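# Stow earphones in chest drawer and close it

## Task

Place the coiled earphones inside the small chest's open drawer, then push the drawer closed, with the chest still standing upright at the end.

## Robot and tools

ROBOT AND FRAMES
Two arms, left_arm and right_arm, each with a seven-joint arm and a two-finger gripper. Scene frame: origin at table-top height, halfway between the arms' nominal bases; +z up, +x away from the robot over the table, left_arm on the +y side (arm names do not match image sides). Calibrated bases: left_arm at (+0.057, +0.389, 0) m, right_arm at (-0.061, -0.440, 0) m, both turned almost nil about z. Each arm reports its hand position (m) and end_effector_quat_wxyz in its own base frame; fixed cameras and the table use the scene frame. Reported hand poses may be off by a few centimetres, more when reaching far.
The gripper's fingers point along its +z axis and open and close along its y axis. end_effector_position is the spot between the pads when closed; fingertips extend about 33 mm past it at gaps up to 40 mm, only 9 mm when fully open. Grip parts near the fingertips: toward the palm the fingers fold, holding narrow parts loosely and wide ones too hard, and a fingertip driven into a surface folds quietly so the next grasp may fail.

execute_actions(actions, cameras)
actions is a list of actions; each action is a table of up to 15 rows, one row per 1/30 s step (a short table repeats its last row to fill 15). Every row holds 18 numbers in [-1, 1]: left dx, dy, dz, rx, ry, rz, gripper position, force_limit, speed, then the same nine for the right arm, always all 18. The six pose numbers are an offset, not a pose: counted from that arm's Hand target as it was when the action began, along that Hand target's own axes, with 1.0 = 0.6 m or 180 degrees; rx, ry, rz form one rotation vector. All rows of an action share that same start, so a later action repeating an offset moves further. Six zeros re-request the current Hand target. Gripper numbers are absolute commands; to leave a gripper unchanged resend its last three values (0 is a real command). cameras: list of names, ["all"], or []; by default images come only for an empty actions list.
Each step the controller limits the commanded pose to 70 mm and 16 degrees from the measured one, so a big offset may need several actions. Hand target in the result is what the next offsets start from; the real gripper may rest short of it, and sending the gap as an offset fixes that.

GRIPPER NUMBERS
position: +1 fully open (140 mm), about -0.8 pads touch, -1 closes until blocked. speed: about 30 mm/s at -1, 140 at 0, 250 at +1. force_limit: with a slow close roughly 14 N at -1, 40 N at 0, 58 N at +1; faster closes squeeze much harder. Both start at +1. After closing, check object_status: 0 moving, 1 blocked while opening, 2 blocked while closing (likely holding), 3 reached target or pads met. position_measured is in counts: 3 open, 75 about 100 mm, 139 about 60 mm, 200 about 20 mm, 230 pads meeting. To firm a grip raise force_limit and nudge position (-1 to -0.98); to soften, open and re-close slowly.

move(target, speed, blend, blocking, cameras)
target: one 18-number row or up to 15 rows, same layout and scale as above; every row is an offset from the Hand targets at the move's start, not from the previous row. Paths are straight lines with no obstacle or arm avoidance and last 0.5 to 10 s. speed: top gripper speed in m/s, 0.002 to 2 (default 0.25), one value or one per target. blend: corner rounding in metres for lists (0 means stop at each). blocking=false returns after about 0.5 s while it runs. Finger numbers of later rows take effect on arrival. The result adds a move: line with the ending (done, off_target, moving, held, fault) and limits (paced = pose clipped, held = steps withheld).

OTHER TOOLS
wait(seconds 0 to 10): robot holds its last command. stop(): brakes a running move; fingers continue. zoom_image(camera, region [x0, y0, x1, y1] in pixels, at most 504 by 504) on cam_head_left, cam_head_right, cam_left_wrist or cam_right_wrist (all 672x504), from the newest images only. clear_fault(arm): clears a reported torque or force fault. finished_scene(scene): ends the current scene, given its number; irreversible, so finish only when the earphones sit in the shut drawer.

RESULT LINES
Joint positions, velocities ("within noise" means still), Joint torques, External joint torques (outside push estimate, including held weight and friction; pushes toward larger joint values lower it), Flange force along the gripper's x y z (includes held weight; noisy during acceleration; zero near singular poses). Tool commands shows current gripper commands. Camera calibration lines give K, distortion and T_world_to_cam; wrist cameras use the arm's base frame and may lag while moving. MOTOR HOT warns of overheating from loads, stretched arms or pushing at unreachable poses.

FAULTS AND LIMITS
A joint contact torque of 85 N m (waist, shoulder, upper arm roll, elbow) or 11 N m (forearm roll, wrist pitch, wrist roll), or 85 N outside force on arm, tool or load, halts that arm until clear_fault; release the grip first if it pins the arm. Exceeding a joint range or joint speed limit also faults. Elbow range -3.077 to -0.117, wrist pitch 0.440 to 4.622; large wrist turns may swing the elbow. Overheating brakes an arm for 30 to 60 s or more.

AVOID
Knocking the chest over, dropping or releasing the earphones mid-motion, anything leaving the table, fast impacts or hard presses on the chest or drawer, clamping hard on parts still resting on something, and any contact between the two grippers or arms. A stuck arm keeps pushing until commanded back past its gripper. Loose objects may occasionally get nudged by outside pushes.

Each tool is called after "Request:" as name([rows], argument=value, ...), one row to a line, values as JSON.

## Session

Request:
execute_actions(actions=[])

Scene clock: 0.00 s.
left_arm: end_effector_position=(+0.7567, -0.1394, +0.1961) position_measured=3 object_status=3 end_effector_quat_wxyz=(+0.322, -0.433, +0.692, -0.479) | right_arm: end_effector_position=(+0.6323, +0.5453, +0.3548) position_measured=3 object_status=3 end_effector_quat_wxyz=(+0.213, -0.430, +0.805, +0.349)
Joint positions: left_arm=[0.315 0.62 -0.34 -2.197 0.481 3.974 0.05] | right_arm=[0.568 0.483 -0.07 -1.35 0.897 2.154 0.71]
Joint velocities: within noise
Joint torques (N m): no reading
External joint torques (N m): no reading
Flange force (N): no reading
Hand target: left_arm +0.7567, -0.1394, +0.1961; +0.322, -0.433, +0.692, -0.479 | right_arm +0.6323, +0.5453, +0.3548; +0.213, -0.430, +0.805, +0.349
Tool commands: left_gripper/position=+1.0 left_gripper/force_limit=+1.0 left_gripper/speed=+1.0 right_gripper/position=+1.0 right_gripper/force_limit=+1.0 right_gripper/speed=+1.0

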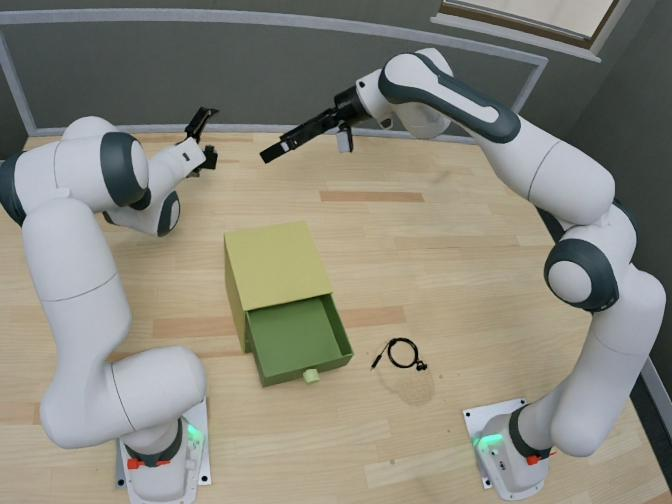

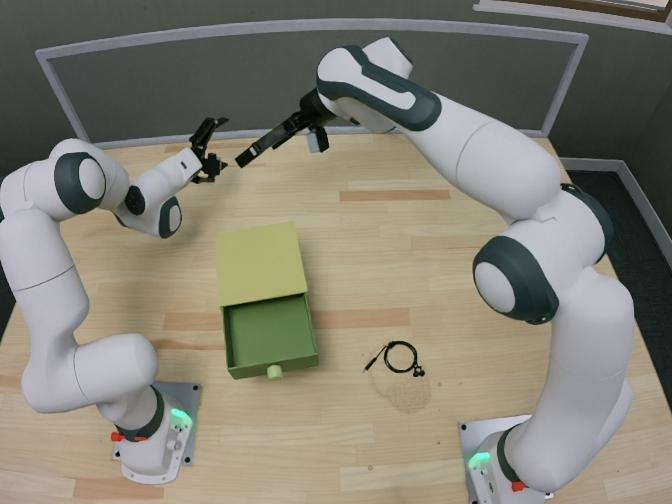

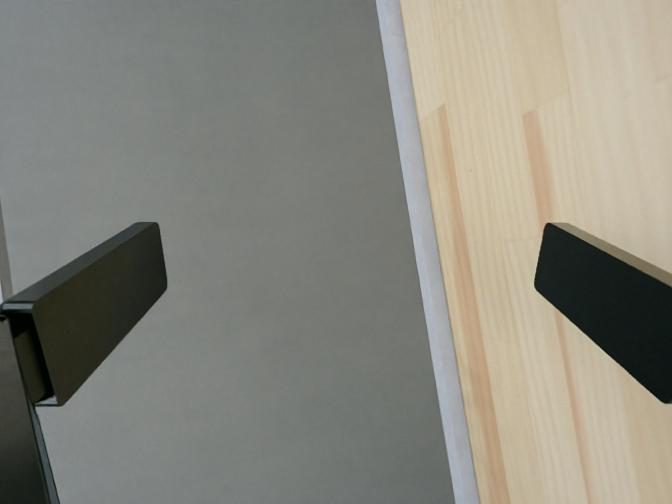

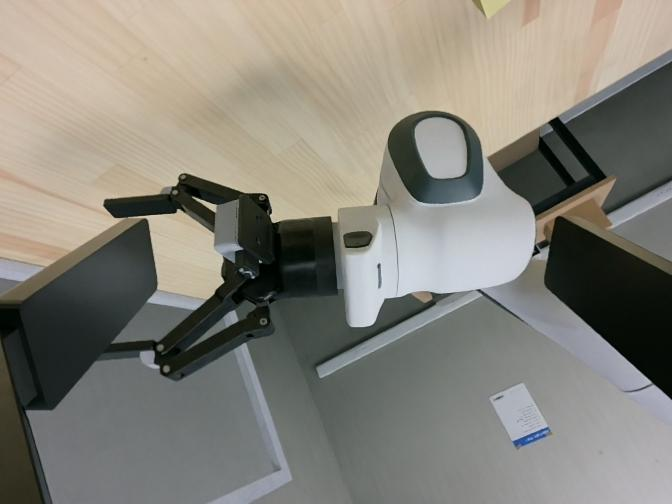

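Request:
zoom_image(camera="cam_head_right", region=[350, 320, 450, 395])

Request:
zoom_image(camera="cam_head_right", region=[200, 210, 340, 390])

Request:
zoom_image(camera="cam_head_left", region=[210, 210, 370, 390])

Scaled by 5.040.

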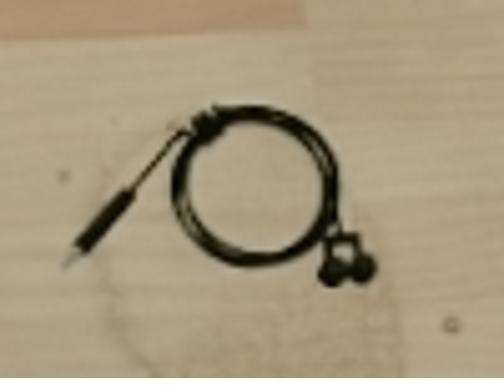

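Scaled by 2.800.

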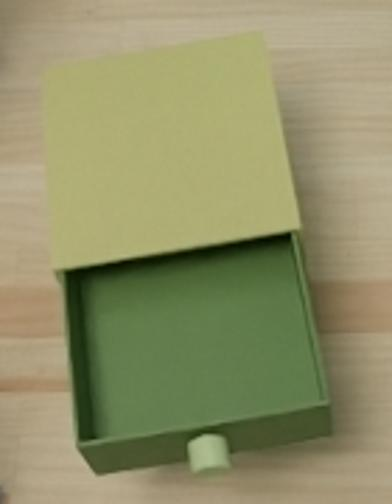

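Scaled by 2.800.

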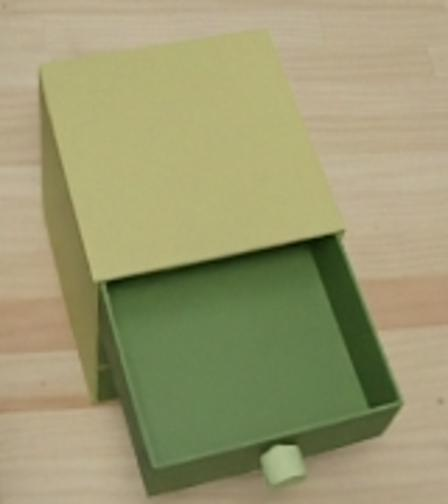

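Request:
move([
  [0,0,0,0,0,0,1,1,1,0.2928,-0.0467,-0.4222,0.0639,0.2643,-0.1763,-0.32,-1,0],
  [0,0,0,0,0,0,1,1,1,0.8033,0.2472,-0.247,0.0639,0.2643,-0.1763,-0.32,-1,0],
], blend=[0.06,0], speed=0.3, cameras=["all"])

Scene clock: 82.00 s.
left_arm: end_effector_position=(+0.7567, -0.1394, +0.1961) position_measured=3 object_status=3 end_effector_quat_wxyz=(+0.322, -0.433, +0.692, -0.479) | right_arm: end_effector_position=(+0.2405, +0.2291, +0.1996) position_measured=169 object_status=3 end_effector_quat_wxyz=(+0.003, +0.711, -0.703, +0.001)
Joint positions: left_arm=[0.315 0.62 -0.34 -2.197 0.481 3.974 0.05] | right_arm=[0.676 -0.665 0.083 -2.74 0.056 2.069 0.703]
Joint velocities: left_arm=[within noise] | right_arm=[-0.001 0 0 0.001 0.002 0.001 0.007]
Joint torques (N m): left_arm=[0.34 -40.91 -5.68 16.3 0.35 3.28 -0.13] | right_arm=[0.41 -10.54 -1.45 22.48 1.11 2.93 0.28]
External joint torques (N m): left_arm=[0.39 0.02 0.84 0.31 -0.02 0.01 -0.04] | right_arm=[0.43 -1.68 0.24 -1.77 0.44 0.44 0.28]
Flange force (N): left_arm=[-1.4 0.3 0.6] | right_arm=[5.5 9.0 2.9]
Hand target: left_arm +0.7567, -0.1394, +0.1961; +0.322, -0.433, +0.692, -0.479 | right_arm +0.2409, +0.2303, +0.2002; +0.001, +0.707, -0.707, +0.000
Off the commanded pose: left_arm 0.000 m, 0 deg | right_arm 0.001 m, 1 deg.
move: done
camera_calibration:
cam_right_wrist: T_world_to_cam=[[-0.999394, -0.0154504, 0.0311804, 0.241029], [-0.0036179, 0.937306, 0.34849, -0.278567], [-0.0346099, 0.348166, -0.936794, 0.258207], [0, 0, 0, 1]] pos_world=[0.248811, 0.174928, 0.331449]

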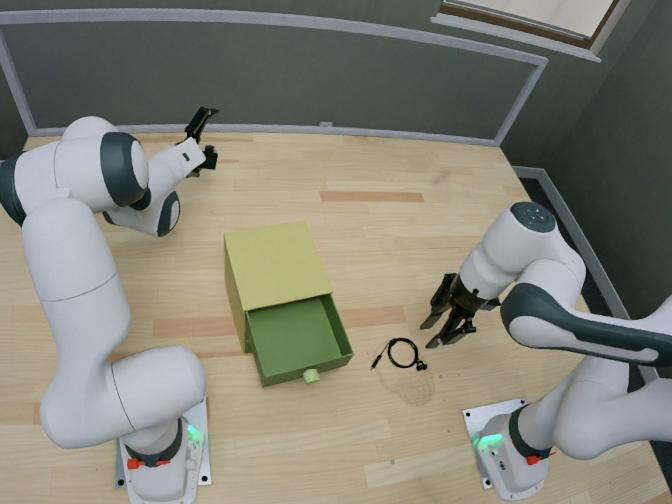

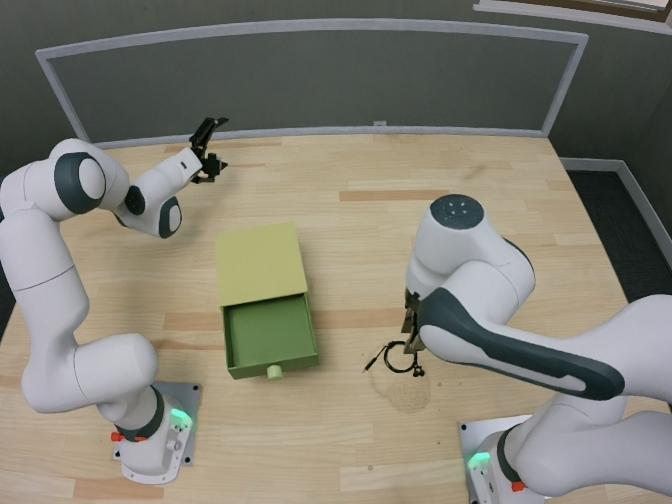

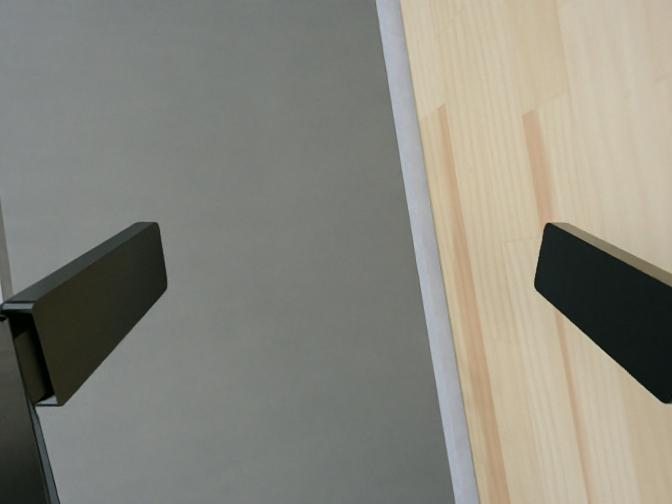

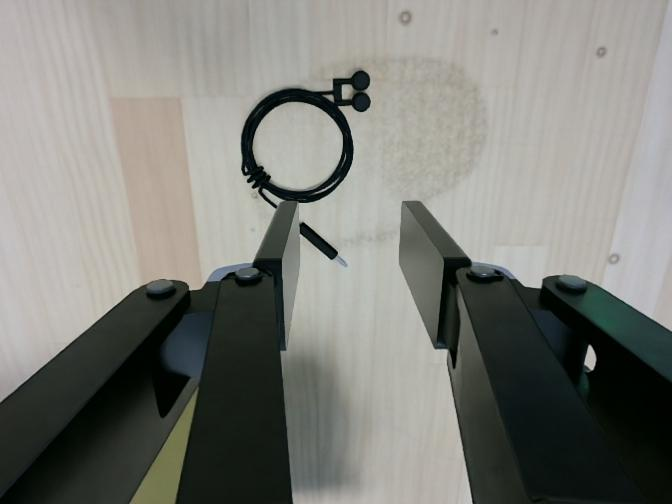

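Request:
move(target=[0,0,0,0,0,0,1,1,1,0.0222,0.0207,0.217,0,0,0,-0.32,-1,0], cameras=["cam_right_wrist","cam_head_left"])

Scene clock: 94.93 s.
left_arm: end_effector_position=(+0.7567, -0.1394, +0.1961) position_measured=3 object_status=3 end_effector_quat_wxyz=(+0.322, -0.433, +0.692, -0.479) | right_arm: end_effector_position=(+0.2282, +0.2153, +0.0702) position_measured=169 object_status=3 end_effector_quat_wxyz=(+0.002, +0.708, -0.706, +0.000)
Joint positions: left_arm=[0.315 0.62 -0.34 -2.197 0.481 3.974 0.05] | right_arm=[0.679 -0.453 0.097 -2.971 0.071 2.515 0.705]
Joint velocities: left_arm=[within noise] | right_arm=[-0.001 0.001 0 0 -0.001 0.006 0]
Joint torques (N m): left_arm=[0.33 -40.94 -5.71 16.29 0.35 3.27 -0.13] | right_arm=[1.45 -11.99 -1.06 19.59 0.56 2.93 0.14]
External joint torques (N m): left_arm=[0.27 -0.2 0.67 0.4 0.01 0.02 -0.03] | right_arm=[1.43 -0.35 0.03 -0.37 0.12 0.42 0.14]
Flange force (N): left_arm=[-1.1 -0.2 0.5] | right_arm=[-0.5 4.0 0.7]
Hand target: left_arm +0.7567, -0.1394, +0.1961; +0.322, -0.433, +0.692, -0.479 | right_arm +0.2283, +0.2170, +0.0700; +0.001, +0.707, -0.707, +0.000
Off the commanded pose: left_arm 0.000 m, 0 deg | right_arm 0.002 m, 0 deg.
move: done
camera_calibration:
cam_right_wrist: T_world_to_cam=[[-0.999526, -0.00730512, 0.0299044, 0.231015], [0.00365527, 0.936399, 0.350919, -0.222115], [-0.030566, 0.350862, -0.935928, 0.139759], [0, 0, 0, 1]] pos_world=[0.235989, 0.160639, 0.201841]
Images, in order (width x height): cam_head_left 672x504, cam_right_wrist 672x504.

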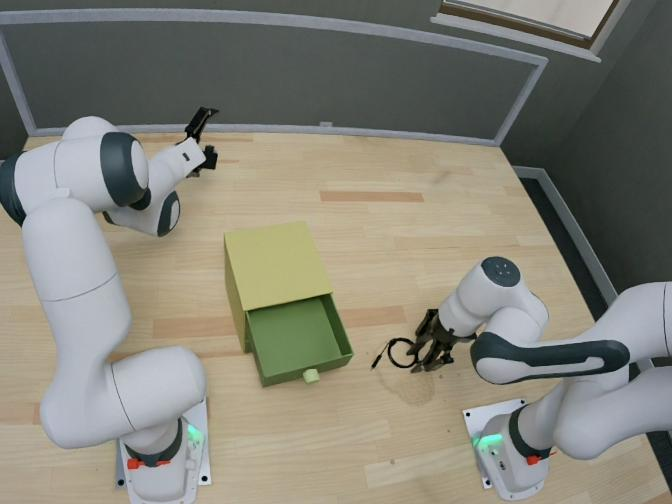

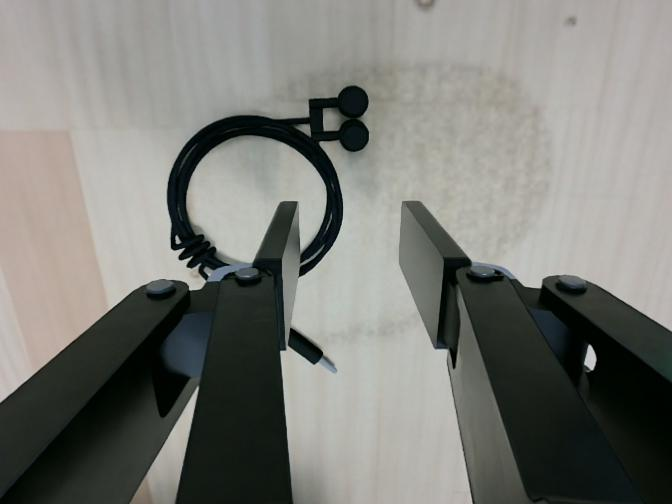

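Request:
move(target=[0,0,0,0,0,0,1,1,1,0.005,-0.0033,0.0525,0,0,0,-0.32,-1,0], speed=0.05, cameras=["cam_right_wrist"])

Scene clock: 107.27 s.
left_arm: end_effector_position=(+0.7567, -0.1394, +0.1961) position_measured=3 object_status=3 end_effector_quat_wxyz=(+0.322, -0.433, +0.692, -0.479) | right_arm: end_effector_position=(+0.2292, +0.2143, +0.0390) position_measured=169 object_status=3 end_effector_quat_wxyz=(+0.001, +0.706, -0.708, -0.001)
Joint positions: left_arm=[0.315 0.62 -0.34 -2.197 0.481 3.974 0.05] | right_arm=[0.674 -0.336 0.097 -2.989 0.071 2.651 0.705]
Joint velocities: left_arm=[within noise] | right_arm=[0 0 0.001 0 -0.001 0.003 -0.004]
Joint torques (N m): left_arm=[0.33 -40.92 -5.7 16.31 0.34 3.27 -0.12] | right_arm=[0.41 -14.12 -0.93 17.22 0.46 2.91 -0.1]
External joint torques (N m): left_arm=[0.25 0.03 0.71 0.31 -0.01 -0.01 -0.03] | right_arm=[0.36 -0.35 -0.15 -0.79 0.11 0.38 -0.1]
Flange force (N): left_arm=[-1.1 0.3 0.8] | right_arm=[2.3 2.9 0.5]
Hand target: left_arm +0.7567, -0.1394, +0.1961; +0.322, -0.433, +0.692, -0.479 | right_arm +0.2303, +0.2139, +0.0385; +0.001, +0.707, -0.707, +0.000
Off the commanded pose: left_arm 0.000 m, 0 deg | right_arm 0.001 m, 0 deg.
move: done
camera_calibration:
cam_right_wrist: T_world_to_cam=[[-0.999527, -0.00202734, 0.030697, 0.23175], [0.00895042, 0.935498, 0.353219, -0.211425], [-0.0294331, 0.353326, -0.935037, 0.110124], [0, 0, 0, 1]] pos_world=[0.236774, 0.159347, 0.170535]
Images, in order (width x height): cam_right_wrist 672x504.

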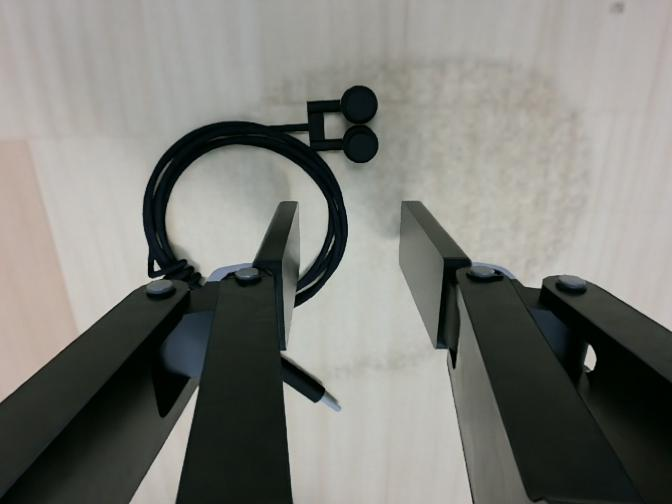

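Request:
move([
  [0,0,0,0,0,0,1,1,1,0,0,0.0065,0,0,0,-0.32,-1,-0.8],
  [0,0,0,0,0,0,1,1,1,0,0,0.0065,0,0,0,-1,-0.6,-0.8],
], speed=0.05, cameras=["cam_right_wrist"])

Request:
wait(seconds=1, cameras=["cam_right_wrist"])

Scene clock: 116.67 s.
left_arm: end_effector_position=(+0.7567, -0.1394, +0.1961) position_measured=3 object_status=3 end_effector_quat_wxyz=(+0.322, -0.433, +0.692, -0.479) | right_arm: end_effector_position=(+0.2298, +0.2147, +0.0355) position_measured=231 object_status=0 end_effector_quat_wxyz=(+0.001, +0.706, -0.708, -0.001)
Joint positions: left_arm=[0.315 0.62 -0.34 -2.197 0.481 3.974 0.05] | right_arm=[0.673 -0.32 0.097 -2.989 0.071 2.668 0.705]
Joint torques (N m): left_arm=[0.33 -40.93 -5.74 16.35 0.36 3.26 -0.11] | right_arm=[0.43 -14.51 -0.89 16.51 0.4 2.95 -0.05]
External joint torques (N m): left_arm=[0.25 -0.2 0.63 0.44 0.01 0.01 -0.02] | right_arm=[0.36 -0.51 -0.16 -1.16 0.06 0.43 -0.05]
Flange force (N): left_arm=[-1.2 -0.2 0.7] | right_arm=[3.4 4.1 0.1]
Hand target: left_arm +0.7567, -0.1394, +0.1961; +0.322, -0.433, +0.692, -0.479 | right_arm +0.2303, +0.2139, +0.0346; +0.001, +0.707, -0.707, +0.000
Off the commanded pose: left_arm 0.000 m, 0 deg | right_arm 0.001 m, 0 deg.
move: done
camera_calibration:
cam_right_wrist: T_world_to_cam=[[-0.999554, -0.0015305, 0.0298265, 0.232333], [0.00914368, 0.935047, 0.354406, -0.210515], [-0.0284316, 0.35452, -0.934616, 0.106195], [0, 0, 0, 1]] pos_world=[0.237173, 0.159549, 0.16693]
Images, in order (width x height): cam_right_wrist 672x504.

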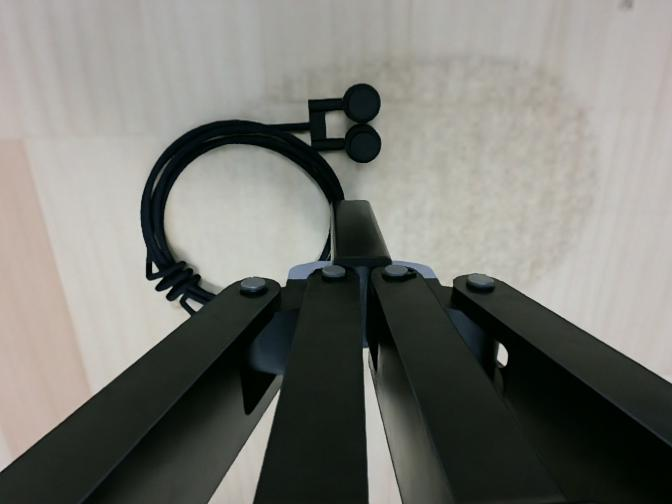

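Scene clock: 117.67 s.
left_arm: end_effector_position=(+0.7567, -0.1394, +0.1961) position_measured=3 object_status=3 end_effector_quat_wxyz=(+0.322, -0.433, +0.692, -0.479) | right_arm: end_effector_position=(+0.2298, +0.2147, +0.0355) position_measured=231 object_status=3 end_effector_quat_wxyz=(+0.001, +0.706, -0.708, -0.001)
Joint positions: left_arm=[0.315 0.62 -0.34 -2.197 0.481 3.974 0.05] | right_arm=[0.673 -0.32 0.097 -2.989 0.071 2.668 0.705]
Joint torques (N m): left_arm=[0.3 -40.91 -5.75 16.29 0.35 3.27 -0.11] | right_arm=[0.4 -14.49 -0.85 16.53 0.42 2.93 -0.03]
External joint torques (N m): left_arm=[0.16 -0.05 0.6 0.3 0.02 0 -0.01] | right_arm=[0.34 -0.47 -0.11 -1.1 0.08 0.43 -0.03]
Flange force (N): left_arm=[-0.9 0.1 0.7] | right_arm=[3.1 3.9 0.2]
Hand target: left_arm +0.7567, -0.1394, +0.1961; +0.322, -0.433, +0.692, -0.479 | right_arm +0.2303, +0.2139, +0.0346; +0.001, +0.707, -0.707, +0.000
Tool commands: left_gripper/position=+1.0 left_gripper/force_limit=+1.0 left_gripper/speed=+1.0 right_gripper/position=-1.0 right_gripper/force_limit=-0.6 right_gripper/speed=-0.8
Off the commanded pose: left_arm 0.000 m, 0 deg | right_arm 0.001 m, 0 deg.
wait: 1.00 s; at rest by 0.17 s
camera_calibration:
cam_right_wrist: T_world_to_cam=[[-0.999554, -0.0015305, 0.0298265, 0.232333], [0.00914368, 0.935047, 0.354406, -0.210515], [-0.0284316, 0.35452, -0.934616, 0.106195], [0, 0, 0, 1]] pos_world=[0.237173, 0.159549, 0.16693]
Images, in order (width x height): cam_right_wrist 672x504.

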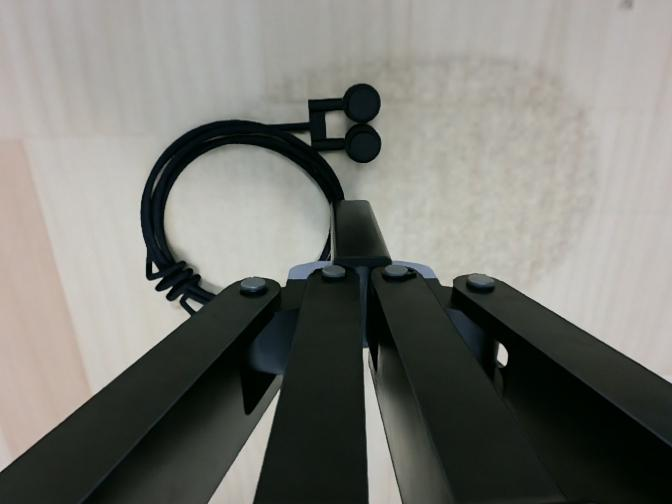

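Request:
move([
  [0,0,0,0,0,0,1,1,1,0,0,0,0,0,0,-0.32,-1,0],
  [0,0,0,0,0,0,1,1,1,0,-0.0033,0.0167,0,0,0,-0.32,-1,0],
], speed=0.05, cameras=["cam_right_wrist"])

Scene clock: 128.77 s.
left_arm: end_effector_position=(+0.7567, -0.1394, +0.1961) position_measured=3 object_status=3 end_effector_quat_wxyz=(+0.322, -0.433, +0.692, -0.479) | right_arm: end_effector_position=(+0.2308, +0.2138, +0.0248) position_measured=169 object_status=3 end_effector_quat_wxyz=(+0.002, +0.705, -0.709, -0.001)
Joint positions: left_arm=[0.315 0.62 -0.34 -2.197 0.481 3.974 0.05] | right_arm=[0.668 -0.273 0.097 -2.989 0.068 2.712 0.705]
Joint velocities: left_arm=[within noise] | right_arm=[-0.001 -0.001 0 -0.001 0.001 0.005 -0.001]
Joint torques (N m): left_arm=[0.32 -40.93 -5.68 16.29 0.35 3.27 -0.15] | right_arm=[0.45 -15.39 -0.71 16.72 0.07 2.94 -0.09]
External joint torques (N m): left_arm=[0.22 -0.11 0.69 0.35 0 0 -0.05] | right_arm=[0.4 -0.5 -0.07 -0.12 -0.23 0.45 -0.09]
Flange force (N): left_arm=[-1.1 0.0 0.6] | right_arm=[1.3 1.5 -0.2]
Hand target: left_arm +0.7567, -0.1394, +0.1961; +0.322, -0.433, +0.692, -0.479 | right_arm +0.2322, +0.2139, +0.0246; +0.001, +0.707, -0.707, +0.000
Off the commanded pose: left_arm 0.000 m, 0 deg | right_arm 0.001 m, 0 deg.
move: done
camera_calibration:
cam_right_wrist: T_world_to_cam=[[-0.999492, 0.00138647, 0.0318518, 0.232943], [0.0125479, 0.93553, 0.353024, -0.206791], [-0.0293089, 0.353244, -0.935072, 0.097056], [0, 0, 0, 1]] pos_world=[0.238264, 0.158852, 0.156337]
Images, in order (width x height): cam_right_wrist 672x504.

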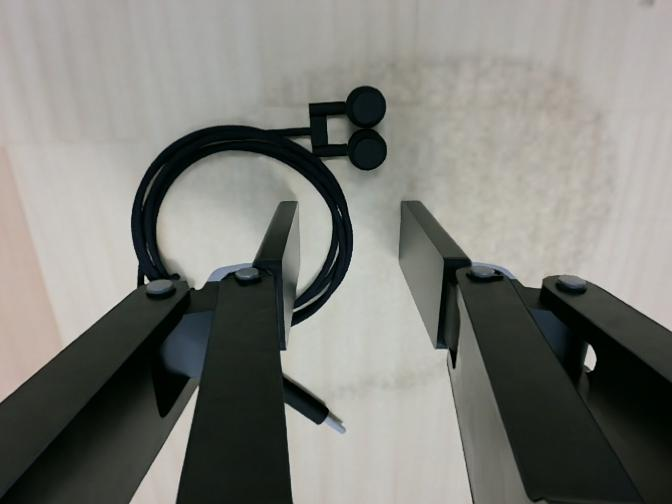

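Request:
move([
  [0,0,0,0,0,0,1,1,1,0,0,0.011,0,0,0,-0.32,-1,-0.8],
  [0,0,0,0,0,0,1,1,1,0,0,0.011,0,0,0,-1,-0.6,-0.8],
], speed=0.03, cameras=["cam_right_wrist"])

Request:
wait(seconds=0.7)

Scene clock: 136.13 s.
left_arm: end_effector_position=(+0.7567, -0.1394, +0.1961) position_measured=3 object_status=3 end_effector_quat_wxyz=(+0.322, -0.433, +0.692, -0.479) | right_arm: end_effector_position=(+0.2308, +0.2142, +0.0235) position_measured=169 object_status=2 end_effector_quat_wxyz=(+0.003, +0.705, -0.709, -0.001)
Joint positions: left_arm=[0.315 0.62 -0.34 -2.197 0.481 3.974 0.05] | right_arm=[0.668 -0.266 0.097 -2.986 0.068 2.715 0.705]
Joint torques (N m): left_arm=[0.33 -40.89 -5.74 16.27 0.36 3.27 -0.16] | right_arm=[-0.16 -4.56 -0.94 14.42 -0.03 7.17 -0.11]
External joint torques (N m): left_arm=[0.01 0.1 0.49 0.21 0.04 -0.02 -0.07] | right_arm=[-0.26 10.55 -0.37 -2.35 -0.33 4.68 -0.11]
Flange force (N): left_arm=[-0.7 0.3 0.8] | right_arm=[-16.3 -20.9 65.6]
Hand target: left_arm +0.7567, -0.1394, +0.1961; +0.322, -0.433, +0.692, -0.479 | right_arm +0.2322, +0.2139, +0.0180; +0.001, +0.707, -0.707, +0.000
Off the commanded pose: left_arm 0.000 m, 0 deg | right_arm 0.006 m, 0 deg.
move: off_target (right_arm); target 2's new numbers were sent with right_arm's hand 0.006 m and 0 deg from that target
camera_calibration:
cam_right_wrist: T_world_to_cam=[[-0.999444, 0.0000221822, 0.0333561, 0.233259], [0.0117603, 0.936021, 0.351749, -0.206495], [-0.0312142, 0.351945, -0.9355, 0.0964066], [0, 0, 0, 1]] pos_world=[0.238567, 0.159349, 0.155042]
Images, in order (width x height): cam_right_wrist 672x504.

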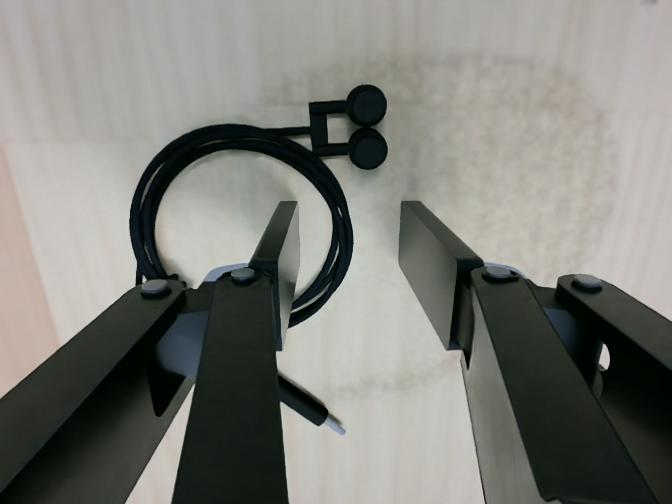

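Scene clock: 136.83 s.
left_arm: end_effector_position=(+0.7567, -0.1394, +0.1961) position_measured=3 object_status=3 end_effector_quat_wxyz=(+0.322, -0.433, +0.692, -0.479) | right_arm: end_effector_position=(+0.2308, +0.2142, +0.0235) position_measured=169 object_status=2 end_effector_quat_wxyz=(+0.003, +0.705, -0.709, -0.001)
Joint positions: left_arm=[0.315 0.62 -0.34 -2.197 0.481 3.974 0.05] | right_arm=[0.668 -0.266 0.097 -2.986 0.068 2.715 0.705]
Joint torques (N m): left_arm=[0.32 -40.91 -5.7 16.26 0.35 3.26 -0.08] | right_arm=[-0.16 -4.68 -0.89 14.42 -0.05 7.17 -0.1]
External joint torques (N m): left_arm=[0.25 0.09 0.72 0.22 0.01 -0.02 0.01] | right_arm=[-0.2 10.45 -0.26 -2.42 -0.36 4.66 -0.1]
Flange force (N): left_arm=[-1.0 0.5 0.7] | right_arm=[-16.2 -20.3 65.1]
Hand target: left_arm +0.7567, -0.1394, +0.1961; +0.322, -0.433, +0.692, -0.479 | right_arm +0.2322, +0.2139, +0.0180; +0.001, +0.707, -0.707, +0.000
Tool commands: left_gripper/position=+1.0 left_gripper/force_limit=+1.0 left_gripper/speed=+1.0 right_gripper/position=-1.0 right_gripper/force_limit=-0.6 right_gripper/speed=-0.8
Off the commanded pose: left_arm 0.000 m, 0 deg | right_arm 0.006 m, 0 deg.
wait: 0.70 s; at rest by 0.17 s

Request:
move([
  [0,0,0,0,0,0,1,1,1,0,0,-0.015,0,0,0,-1,-0.6,-0.8],
  [0,0,0,0,0,0,1,1,1,0,0,-0.015,0,0,0,-0.33,-0.6,-0.8],
  [0,0,0,0,0,0,1,1,1,0,0,-0.0135,0,0,0,-0.33,-0.6,-0.8],
  [0,0,0,0,0,0,1,1,1,0,0,-0.0135,0,0,0,-1,-0.6,-0.8],
], speed=0.03)

Request:
wait(seconds=1, cameras=["cam_right_wrist"])

Scene clock: 151.47 s.
left_arm: end_effector_position=(+0.7567, -0.1394, +0.1961) position_measured=3 object_status=3 end_effector_quat_wxyz=(+0.322, -0.433, +0.692, -0.479) | right_arm: end_effector_position=(+0.2324, +0.2152, +0.0269) position_measured=224 object_status=2 end_effector_quat_wxyz=(-0.001, +0.705, -0.709, -0.001)
Joint positions: left_arm=[0.315 0.62 -0.34 -2.197 0.481 3.974 0.05] | right_arm=[0.668 -0.279 0.097 -2.987 0.068 2.71 0.705]
Joint torques (N m): left_arm=[0.29 -40.91 -5.75 16.28 0.35 3.27 -0.09] | right_arm=[0.74 -15.61 -0.89 16.02 0.39 2.56 -0.14]
External joint torques (N m): left_arm=[0.09 0 0.55 0.26 0.02 0 0.01] | right_arm=[0.68 -0.79 -0.25 -0.99 0.08 0.04 -0.14]
Flange force (N): left_arm=[-0.7 0.2 0.7] | right_arm=[3.7 4.7 -3.2]
Hand target: left_arm +0.7567, -0.1394, +0.1961; +0.322, -0.433, +0.692, -0.479 | right_arm +0.2322, +0.2139, +0.0261; +0.001, +0.707, -0.707, +0.000
Off the commanded pose: left_arm 0.000 m, 0 deg | right_arm 0.002 m, 0 deg.
move: done

Scene clock: 152.47 s.
left_arm: end_effector_position=(+0.7567, -0.1394, +0.1961) position_measured=3 object_status=3 end_effector_quat_wxyz=(+0.322, -0.433, +0.692, -0.479) | right_arm: end_effector_position=(+0.2324, +0.2152, +0.0269) position_measured=224 object_status=2 end_effector_quat_wxyz=(-0.001, +0.705, -0.709, -0.001)
Joint positions: left_arm=[0.315 0.62 -0.34 -2.197 0.481 3.974 0.05] | right_arm=[0.668 -0.279 0.097 -2.987 0.068 2.71 0.705]
Joint torques (N m): left_arm=[0.28 -40.91 -5.69 16.29 0.35 3.28 -0.1] | right_arm=[0.75 -15.58 -0.88 16.04 0.41 2.57 -0.19]
External joint torques (N m): left_arm=[0.22 -0.07 0.72 0.35 0 0.01 0] | right_arm=[0.67 -0.75 -0.26 -0.98 0.1 0.05 -0.19]
Flange force (N): left_arm=[-1.0 0.2 0.7] | right_arm=[3.7 4.5 -3.0]
Hand target: left_arm +0.7567, -0.1394, +0.1961; +0.322, -0.433, +0.692, -0.479 | right_arm +0.2322, +0.2139, +0.0261; +0.001, +0.707, -0.707, +0.000
Tool commands: left_gripper/position=+1.0 left_gripper/force_limit=+1.0 left_gripper/speed=+1.0 right_gripper/position=-1.0 right_gripper/force_limit=-0.6 right_gripper/speed=-0.8
Off the commanded pose: left_arm 0.000 m, 0 deg | right_arm 0.002 m, 0 deg.
wait: 1.00 s; at rest by 0.17 s
camera_calibration:
cam_right_wrist: T_world_to_cam=[[-0.999624, 0.000278385, 0.0274224, 0.234994], [0.0100233, 0.934473, 0.355893, -0.208124], [-0.0255264, 0.356034, -0.934124, 0.0970933], [0, 0, 0, 1]] pos_world=[0.23947, 0.159852, 0.158323]
Images, in order (width x height): cam_right_wrist 672x504.

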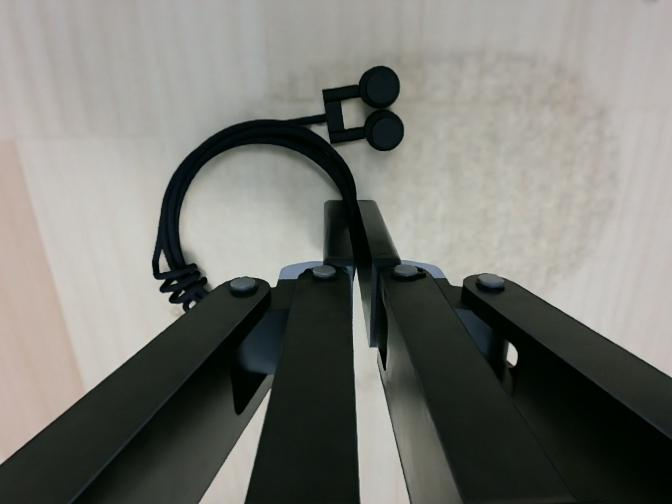

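Request:
move(target=[0,0,0,0,0,0,1,1,1,0,0,-0.55,0,0,0,-1,-0.6,-0.8], speed=0.2, cameras=["cam_right_wrist","cam_head_left","cam_head_right"])

Scene clock: 159.13 s.
left_arm: end_effector_position=(+0.7567, -0.1394, +0.1961) position_measured=3 object_status=3 end_effector_quat_wxyz=(+0.322, -0.433, +0.692, -0.479) | right_arm: end_effector_position=(+0.2320, +0.2165, +0.3567) position_measured=224 object_status=2 end_effector_quat_wxyz=(-0.002, +0.707, -0.707, -0.002)
Joint positions: left_arm=[0.315 0.62 -0.34 -2.197 0.481 3.974 0.05] | right_arm=[0.668 -0.771 0.054 -2.405 0.042 1.639 0.704]
Joint velocities: left_arm=[within noise] | right_arm=[0 0.001 -0.001 0 -0.001 -0.005 -0.001]
Joint torques (N m): left_arm=[0.27 -40.92 -5.7 16.31 0.36 3.28 -0.09] | right_arm=[0.44 -5.65 -2.27 23.55 0.51 2.44 -0.05]
External joint torques (N m): left_arm=[0.03 -0.08 0.56 0.34 0.04 0.01 0.01] | right_arm=[0.44 0.04 -0.66 -0.87 -0.26 -0.09 -0.05]
Flange force (N): left_arm=[-0.7 0.1 0.9] | right_arm=[2.1 0.5 2.2]
Hand target: left_arm +0.7567, -0.1394, +0.1961; +0.322, -0.433, +0.692, -0.479 | right_arm +0.2327, +0.2141, +0.3561; +0.001, +0.707, -0.707, +0.000
Off the commanded pose: left_arm 0.000 m, 0 deg | right_arm 0.003 m, 0 deg.
move: done
camera_calibration:
cam_right_wrist: T_world_to_cam=[[-0.999635, -0.00544907, 0.0264726, 0.227058], [0.00443034, 0.933181, 0.359379, -0.326412], [-0.026662, 0.359365, -0.932816, 0.403742], [0, 0, 0, 1]] pos_world=[0.239186, 0.160748, 0.487912]
Images, in order (width x height): cam_head_left 672x504, cam_head_right 672x504, cam_right_wrist 672x504.

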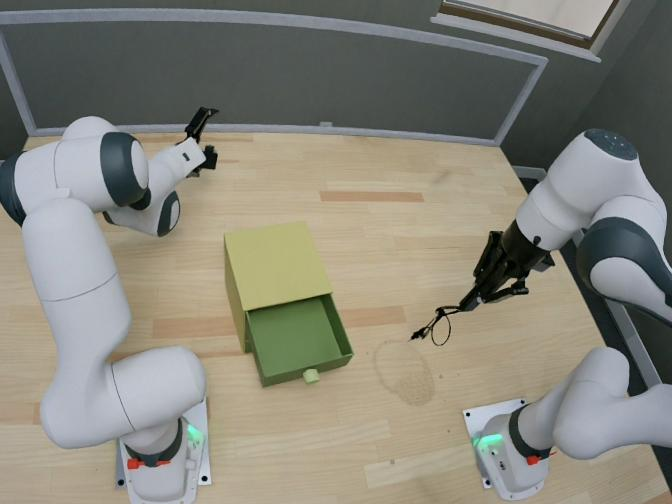

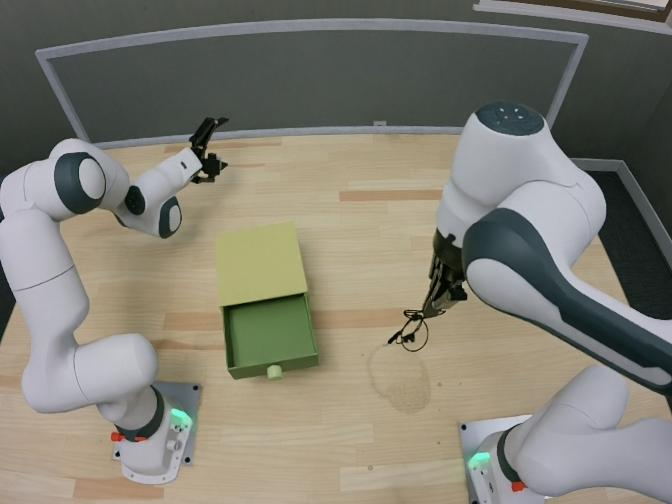

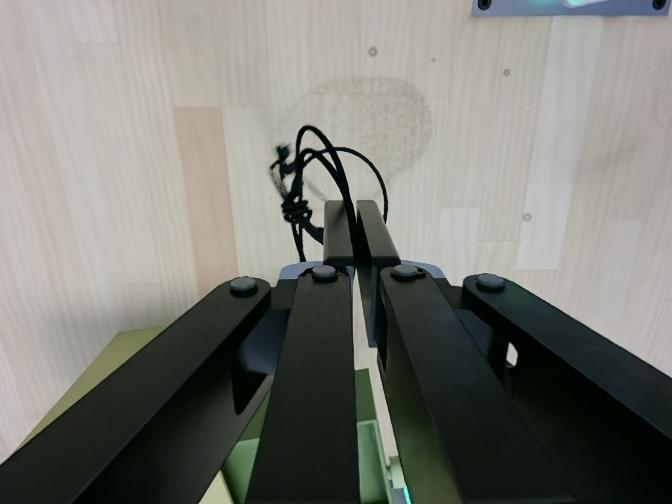

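Request:
move(target=[0,0,0,0,0,0,1,1,1,-0.5017,-0.0317,0,0,0,0,-1,-0.6,-0.8], speed=0.2, cameras=["cam_right_wrist","cam_head_left","cam_head_right"])

Scene clock: 173.20 s.
left_arm: end_effector_position=(+0.7567, -0.1394, +0.1961) position_measured=3 object_status=3 end_effector_quat_wxyz=(+0.322, -0.433, +0.692, -0.479) | right_arm: end_effector_position=(+0.2525, +0.5156, +0.3572) position_measured=224 object_status=2 end_effector_quat_wxyz=(-0.001, +0.709, -0.706, -0.003)
Joint positions: left_arm=[0.315 0.62 -0.34 -2.197 0.481 3.974 0.05] | right_arm=[0.711 0.037 0.411 -1.674 -0.01 1.712 1.119]
Joint velocities: left_arm=[within noise] | right_arm=[0.002 -0.001 0.001 0 0.001 0.001 0.008]
Joint torques (N m): left_arm=[0.32 -40.94 -5.7 16.3 0.34 3.29 -0.11] | right_arm=[1.54 -31.18 0.76 23.79 0.54 2.4 0.26]
External joint torques (N m): left_arm=[0.14 -0.06 0.63 0.3 0.01 0.02 -0.02] | right_arm=[1.5 -0.51 0.21 -0.84 -0.25 -0.09 0.26]
Flange force (N): left_arm=[-0.8 0.2 0.6] | right_arm=[2.4 3.4 2.1]
Hand target: left_arm +0.7567, -0.1394, +0.1961; +0.322, -0.433, +0.692, -0.479 | right_arm +0.2517, +0.5151, +0.3560; +0.001, +0.707, -0.707, +0.000
Off the commanded pose: left_arm 0.000 m, 0 deg | right_arm 0.002 m, 0 deg.
move: done
camera_calibration:
cam_right_wrist: T_world_to_cam=[[-0.999527, -0.00901464, 0.0294007, 0.249959], [0.00215668, 0.933166, 0.35944, -0.605192], [-0.030676, 0.359334, -0.932705, 0.298201], [0, 0, 0, 1]] pos_world=[0.260294, 0.459844, 0.488315]
Images, in order (width x height): cam_head_left 672x504, cam_head_right 672x504, cam_right_wrist 672x504.

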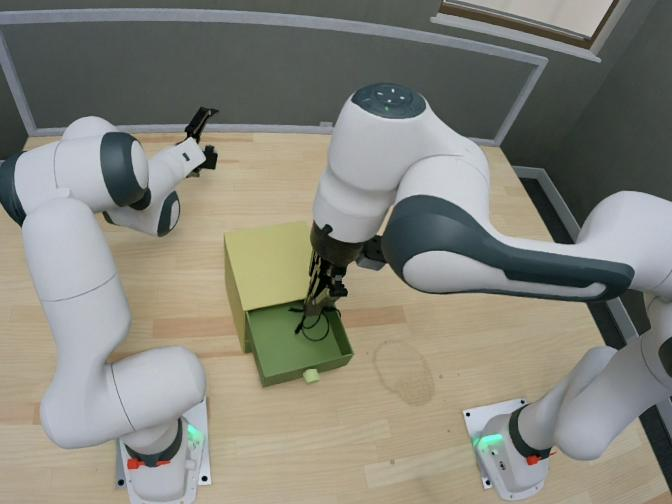

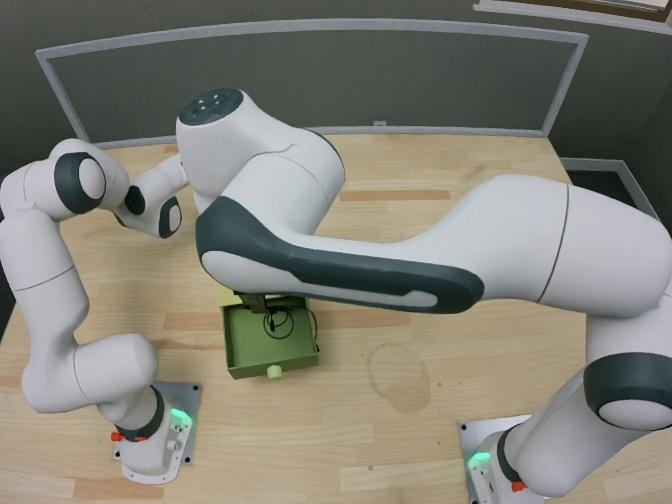

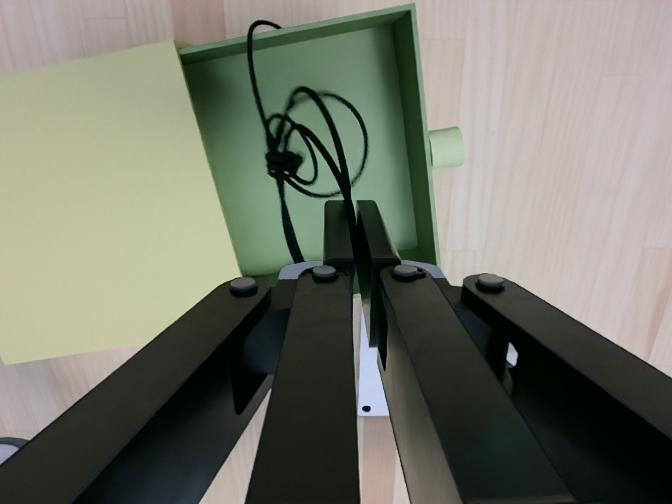

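Request:
move([
  [0,0,0,0,0,0,1,1,1,-0.0333,0.01,0,0,0,0,-1,-0.6,-0.8],
  [0,0,0,0,0,0,1,1,1,-0.0333,0.01,0.255,0,0,0,-1,-0.6,-0.8],
], speed=0.12, blend=[0.02,0], cameras=["cam_right_wrist","cam_head_left","cam_head_right"])

Scene clock: 186.53 s.
left_arm: end_effector_position=(+0.7567, -0.1394, +0.1961) position_measured=3 object_status=3 end_effector_quat_wxyz=(+0.322, -0.433, +0.692, -0.479) | right_arm: end_effector_position=(+0.2446, +0.5342, +0.2034) position_measured=224 object_status=2 end_effector_quat_wxyz=(+0.003, +0.709, -0.706, -0.001)
Joint positions: left_arm=[0.315 0.62 -0.34 -2.197 0.481 3.974 0.05] | right_arm=[0.733 0.149 0.425 -1.937 -0.064 2.068 1.181]
Joint velocities: left_arm=[within noise] | right_arm=[-0.001 -0.001 -0.001 0 0.001 0.004 0.005]
Joint torques (N m): left_arm=[0.3 -40.89 -5.72 16.34 0.35 3.28 -0.1] | right_arm=[1.28 -35.3 2.22 22.8 0.46 3.03 0.25]
External joint torques (N m): left_arm=[0.31 -0.11 0.72 0.46 -0.01 0.01 0] | right_arm=[1.08 -1.45 -0.07 -1.4 -0.24 0.55 0.25]
Flange force (N): left_arm=[-1.3 0.0 0.9] | right_arm=[8.1 5.4 2.3]
Hand target: left_arm +0.7567, -0.1394, +0.1961; +0.322, -0.433, +0.692, -0.479 | right_arm +0.2455, +0.5350, +0.2030; +0.001, +0.707, -0.707, +0.000
Off the commanded pose: left_arm 0.000 m, 0 deg | right_arm 0.001 m, 0 deg.
move: done; blend cut to 0.0104 m at target 1
camera_calibration:
cam_right_wrist: T_world_to_cam=[[-0.99941, -0.00887125, 0.0331669, 0.245886], [0.00337804, 0.935945, 0.35213, -0.567431], [-0.0341662, 0.352035, -0.935363, 0.153188], [0, 0, 0, 1]] pos_world=[0.252891, 0.479338, 0.334941]
Images, in order (width x height): cam_head_left 672x504, cam_head_right 672x504, cam_right_wrist 672x504.

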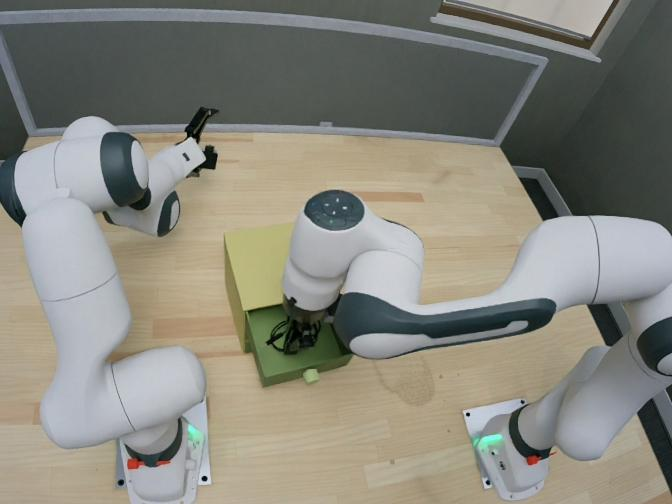

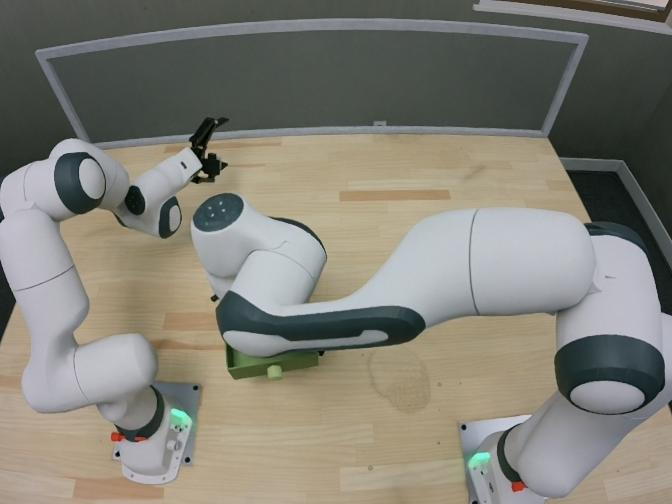

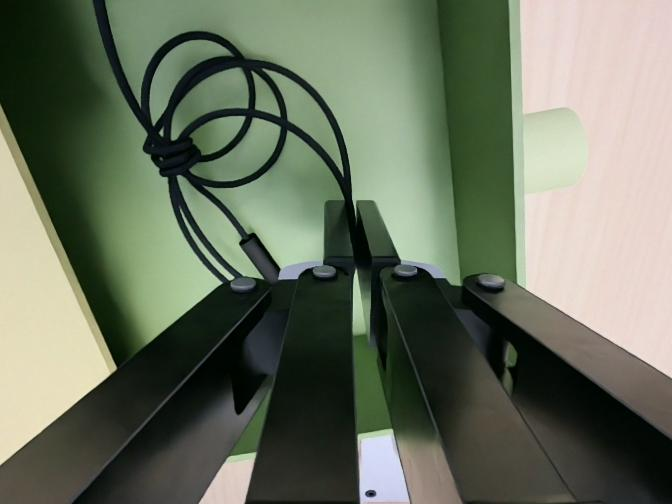

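Request:
move([
  [0,0,0,0,0,0,1,1,1,0,0,0.033,0,0,0,-1,-0.6,-0.8],
  [0,0,0,0,0,0,1,1,1,0,0,0.033,0,0,0,-0.45,-0.6,-0.8],
], speed=0.06, cameras=["cam_right_wrist"])

Scene clock: 199.53 s.
left_arm: end_effector_position=(+0.7567, -0.1394, +0.1961) position_measured=3 object_status=3 end_effector_quat_wxyz=(+0.322, -0.433, +0.692, -0.479) | right_arm: end_effector_position=(+0.2450, +0.5346, +0.1843) position_measured=186 object_status=0 end_effector_quat_wxyz=(+0.002, +0.708, -0.706, -0.001)
Joint positions: left_arm=[0.315 0.62 -0.34 -2.197 0.481 3.974 0.05] | right_arm=[0.733 0.168 0.425 -1.964 -0.076 2.114 1.19]
Joint torques (N m): left_arm=[0.3 -40.89 -5.72 16.32 0.35 3.27 -0.09] | right_arm=[1.29 -35.3 2.54 22.38 0.45 2.91 0.23]
External joint torques (N m): left_arm=[0.34 -0.11 0.76 0.41 -0.01 0.01 0] | right_arm=[1.22 -1.15 0.1 -1.52 -0.23 0.44 0.23]
Flange force (N): left_arm=[-1.3 0.1 0.7] | right_arm=[7.3 5.3 2.2]
Hand target: left_arm +0.7567, -0.1394, +0.1961; +0.322, -0.433, +0.692, -0.479 | right_arm +0.2455, +0.5350, +0.1832; +0.001, +0.707, -0.707, +0.000
Off the commanded pose: left_arm 0.000 m, 0 deg | right_arm 0.001 m, 0 deg.
move: done
camera_calibration:
cam_right_wrist: T_world_to_cam=[[-0.999461, -0.00761762, 0.0319309, 0.24642], [0.00416746, 0.935389, 0.353597, -0.56129], [-0.0325613, 0.353539, -0.934853, 0.13396], [0, 0, 0, 1]] pos_world=[0.252989, 0.479541, 0.315835]
Images, in order (width x height): cam_right_wrist 672x504.

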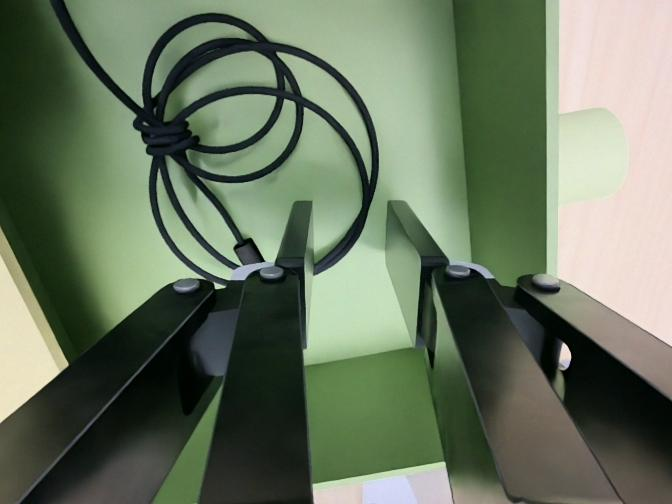

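Request:
move([
  [0,0,0,0,0,0,1,1,1,0,0,-0.245,0,0,0,-0.45,-0.6,-0.8],
  [0,0,0,0,0,0,1,1,1,0.07,0.2425,-0.245,0,0,0,-0.45,-0.6,-0.8],
  [0,0,0,0,0,0,1,1,1,0.07,0.2425,-0.0247,0,0,0,-1,-1,-0.5],
], speed=[0.12,0.25,0.2], blend=[0.02,0.02,0], cameras=["cam_right_wrist","cam_head_left","cam_head_right"])

Scene clock: 219.53 s.
left_arm: end_effector_position=(+0.7567, -0.1394, +0.1961) position_measured=3 object_status=3 end_effector_quat_wxyz=(+0.322, -0.433, +0.692, -0.479) | right_arm: end_effector_position=(+0.0991, +0.4925, +0.1992) position_measured=232 object_status=0 end_effector_quat_wxyz=(+0.002, +0.708, -0.706, -0.001)
Joint positions: left_arm=[0.315 0.62 -0.34 -2.197 0.481 3.974 0.05] | right_arm=[0.815 -0.129 0.542 -2.252 0.083 2.138 1.305]
Joint torques (N m): left_arm=[0.33 -40.91 -5.74 16.32 0.35 3.28 -0.14] | right_arm=[0.95 -22.82 -2.2 22.61 0.44 2.89 0.29]
External joint torques (N m): left_arm=[0.19 0.03 0.62 0.28 0.02 0 -0.05] | right_arm=[0.97 -0.27 -0.06 -1.25 -0.23 0.42 0.29]
Flange force (N): left_arm=[-1.0 0.2 0.7] | right_arm=[4.1 2.2 2.9]
Hand target: left_arm +0.7567, -0.1394, +0.1961; +0.322, -0.433, +0.692, -0.479 | right_arm +0.1000, +0.4930, +0.1982; +0.001, +0.707, -0.707, +0.000
Off the commanded pose: left_arm 0.000 m, 0 deg | right_arm 0.001 m, 0 deg.
move: done
camera_calibration:
cam_right_wrist: T_world_to_cam=[[-0.999465, -0.00863668, 0.0315522, 0.100379], [0.00307025, 0.935496, 0.353325, -0.526596], [-0.0325685, 0.353233, -0.934968, 0.158126], [0, 0, 0, 1]] pos_world=[0.107092, 0.437639, 0.330735]
Images, in order (width x height): cam_head_left 672x504, cam_head_right 672x504, cam_right_wrist 672x504.

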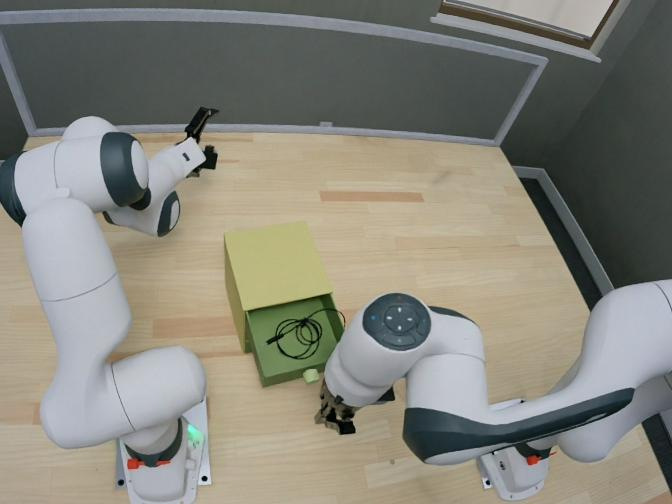

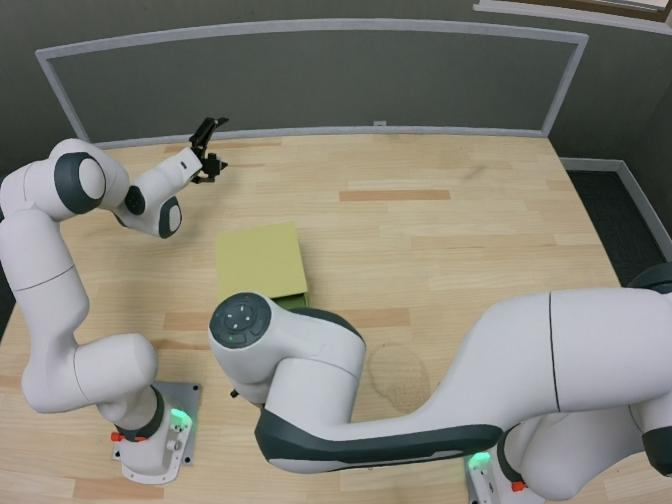

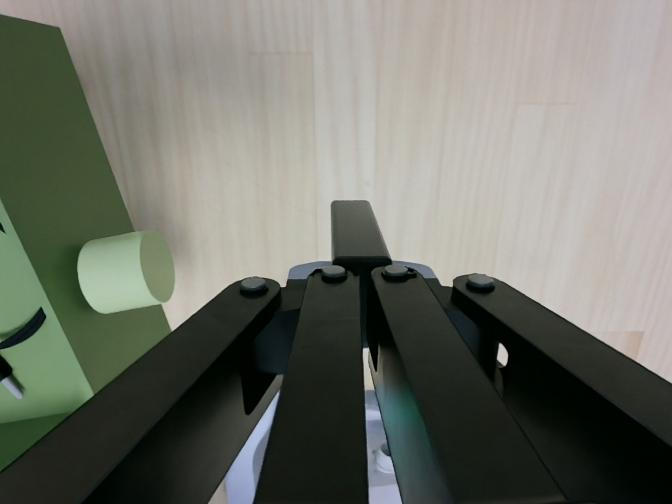

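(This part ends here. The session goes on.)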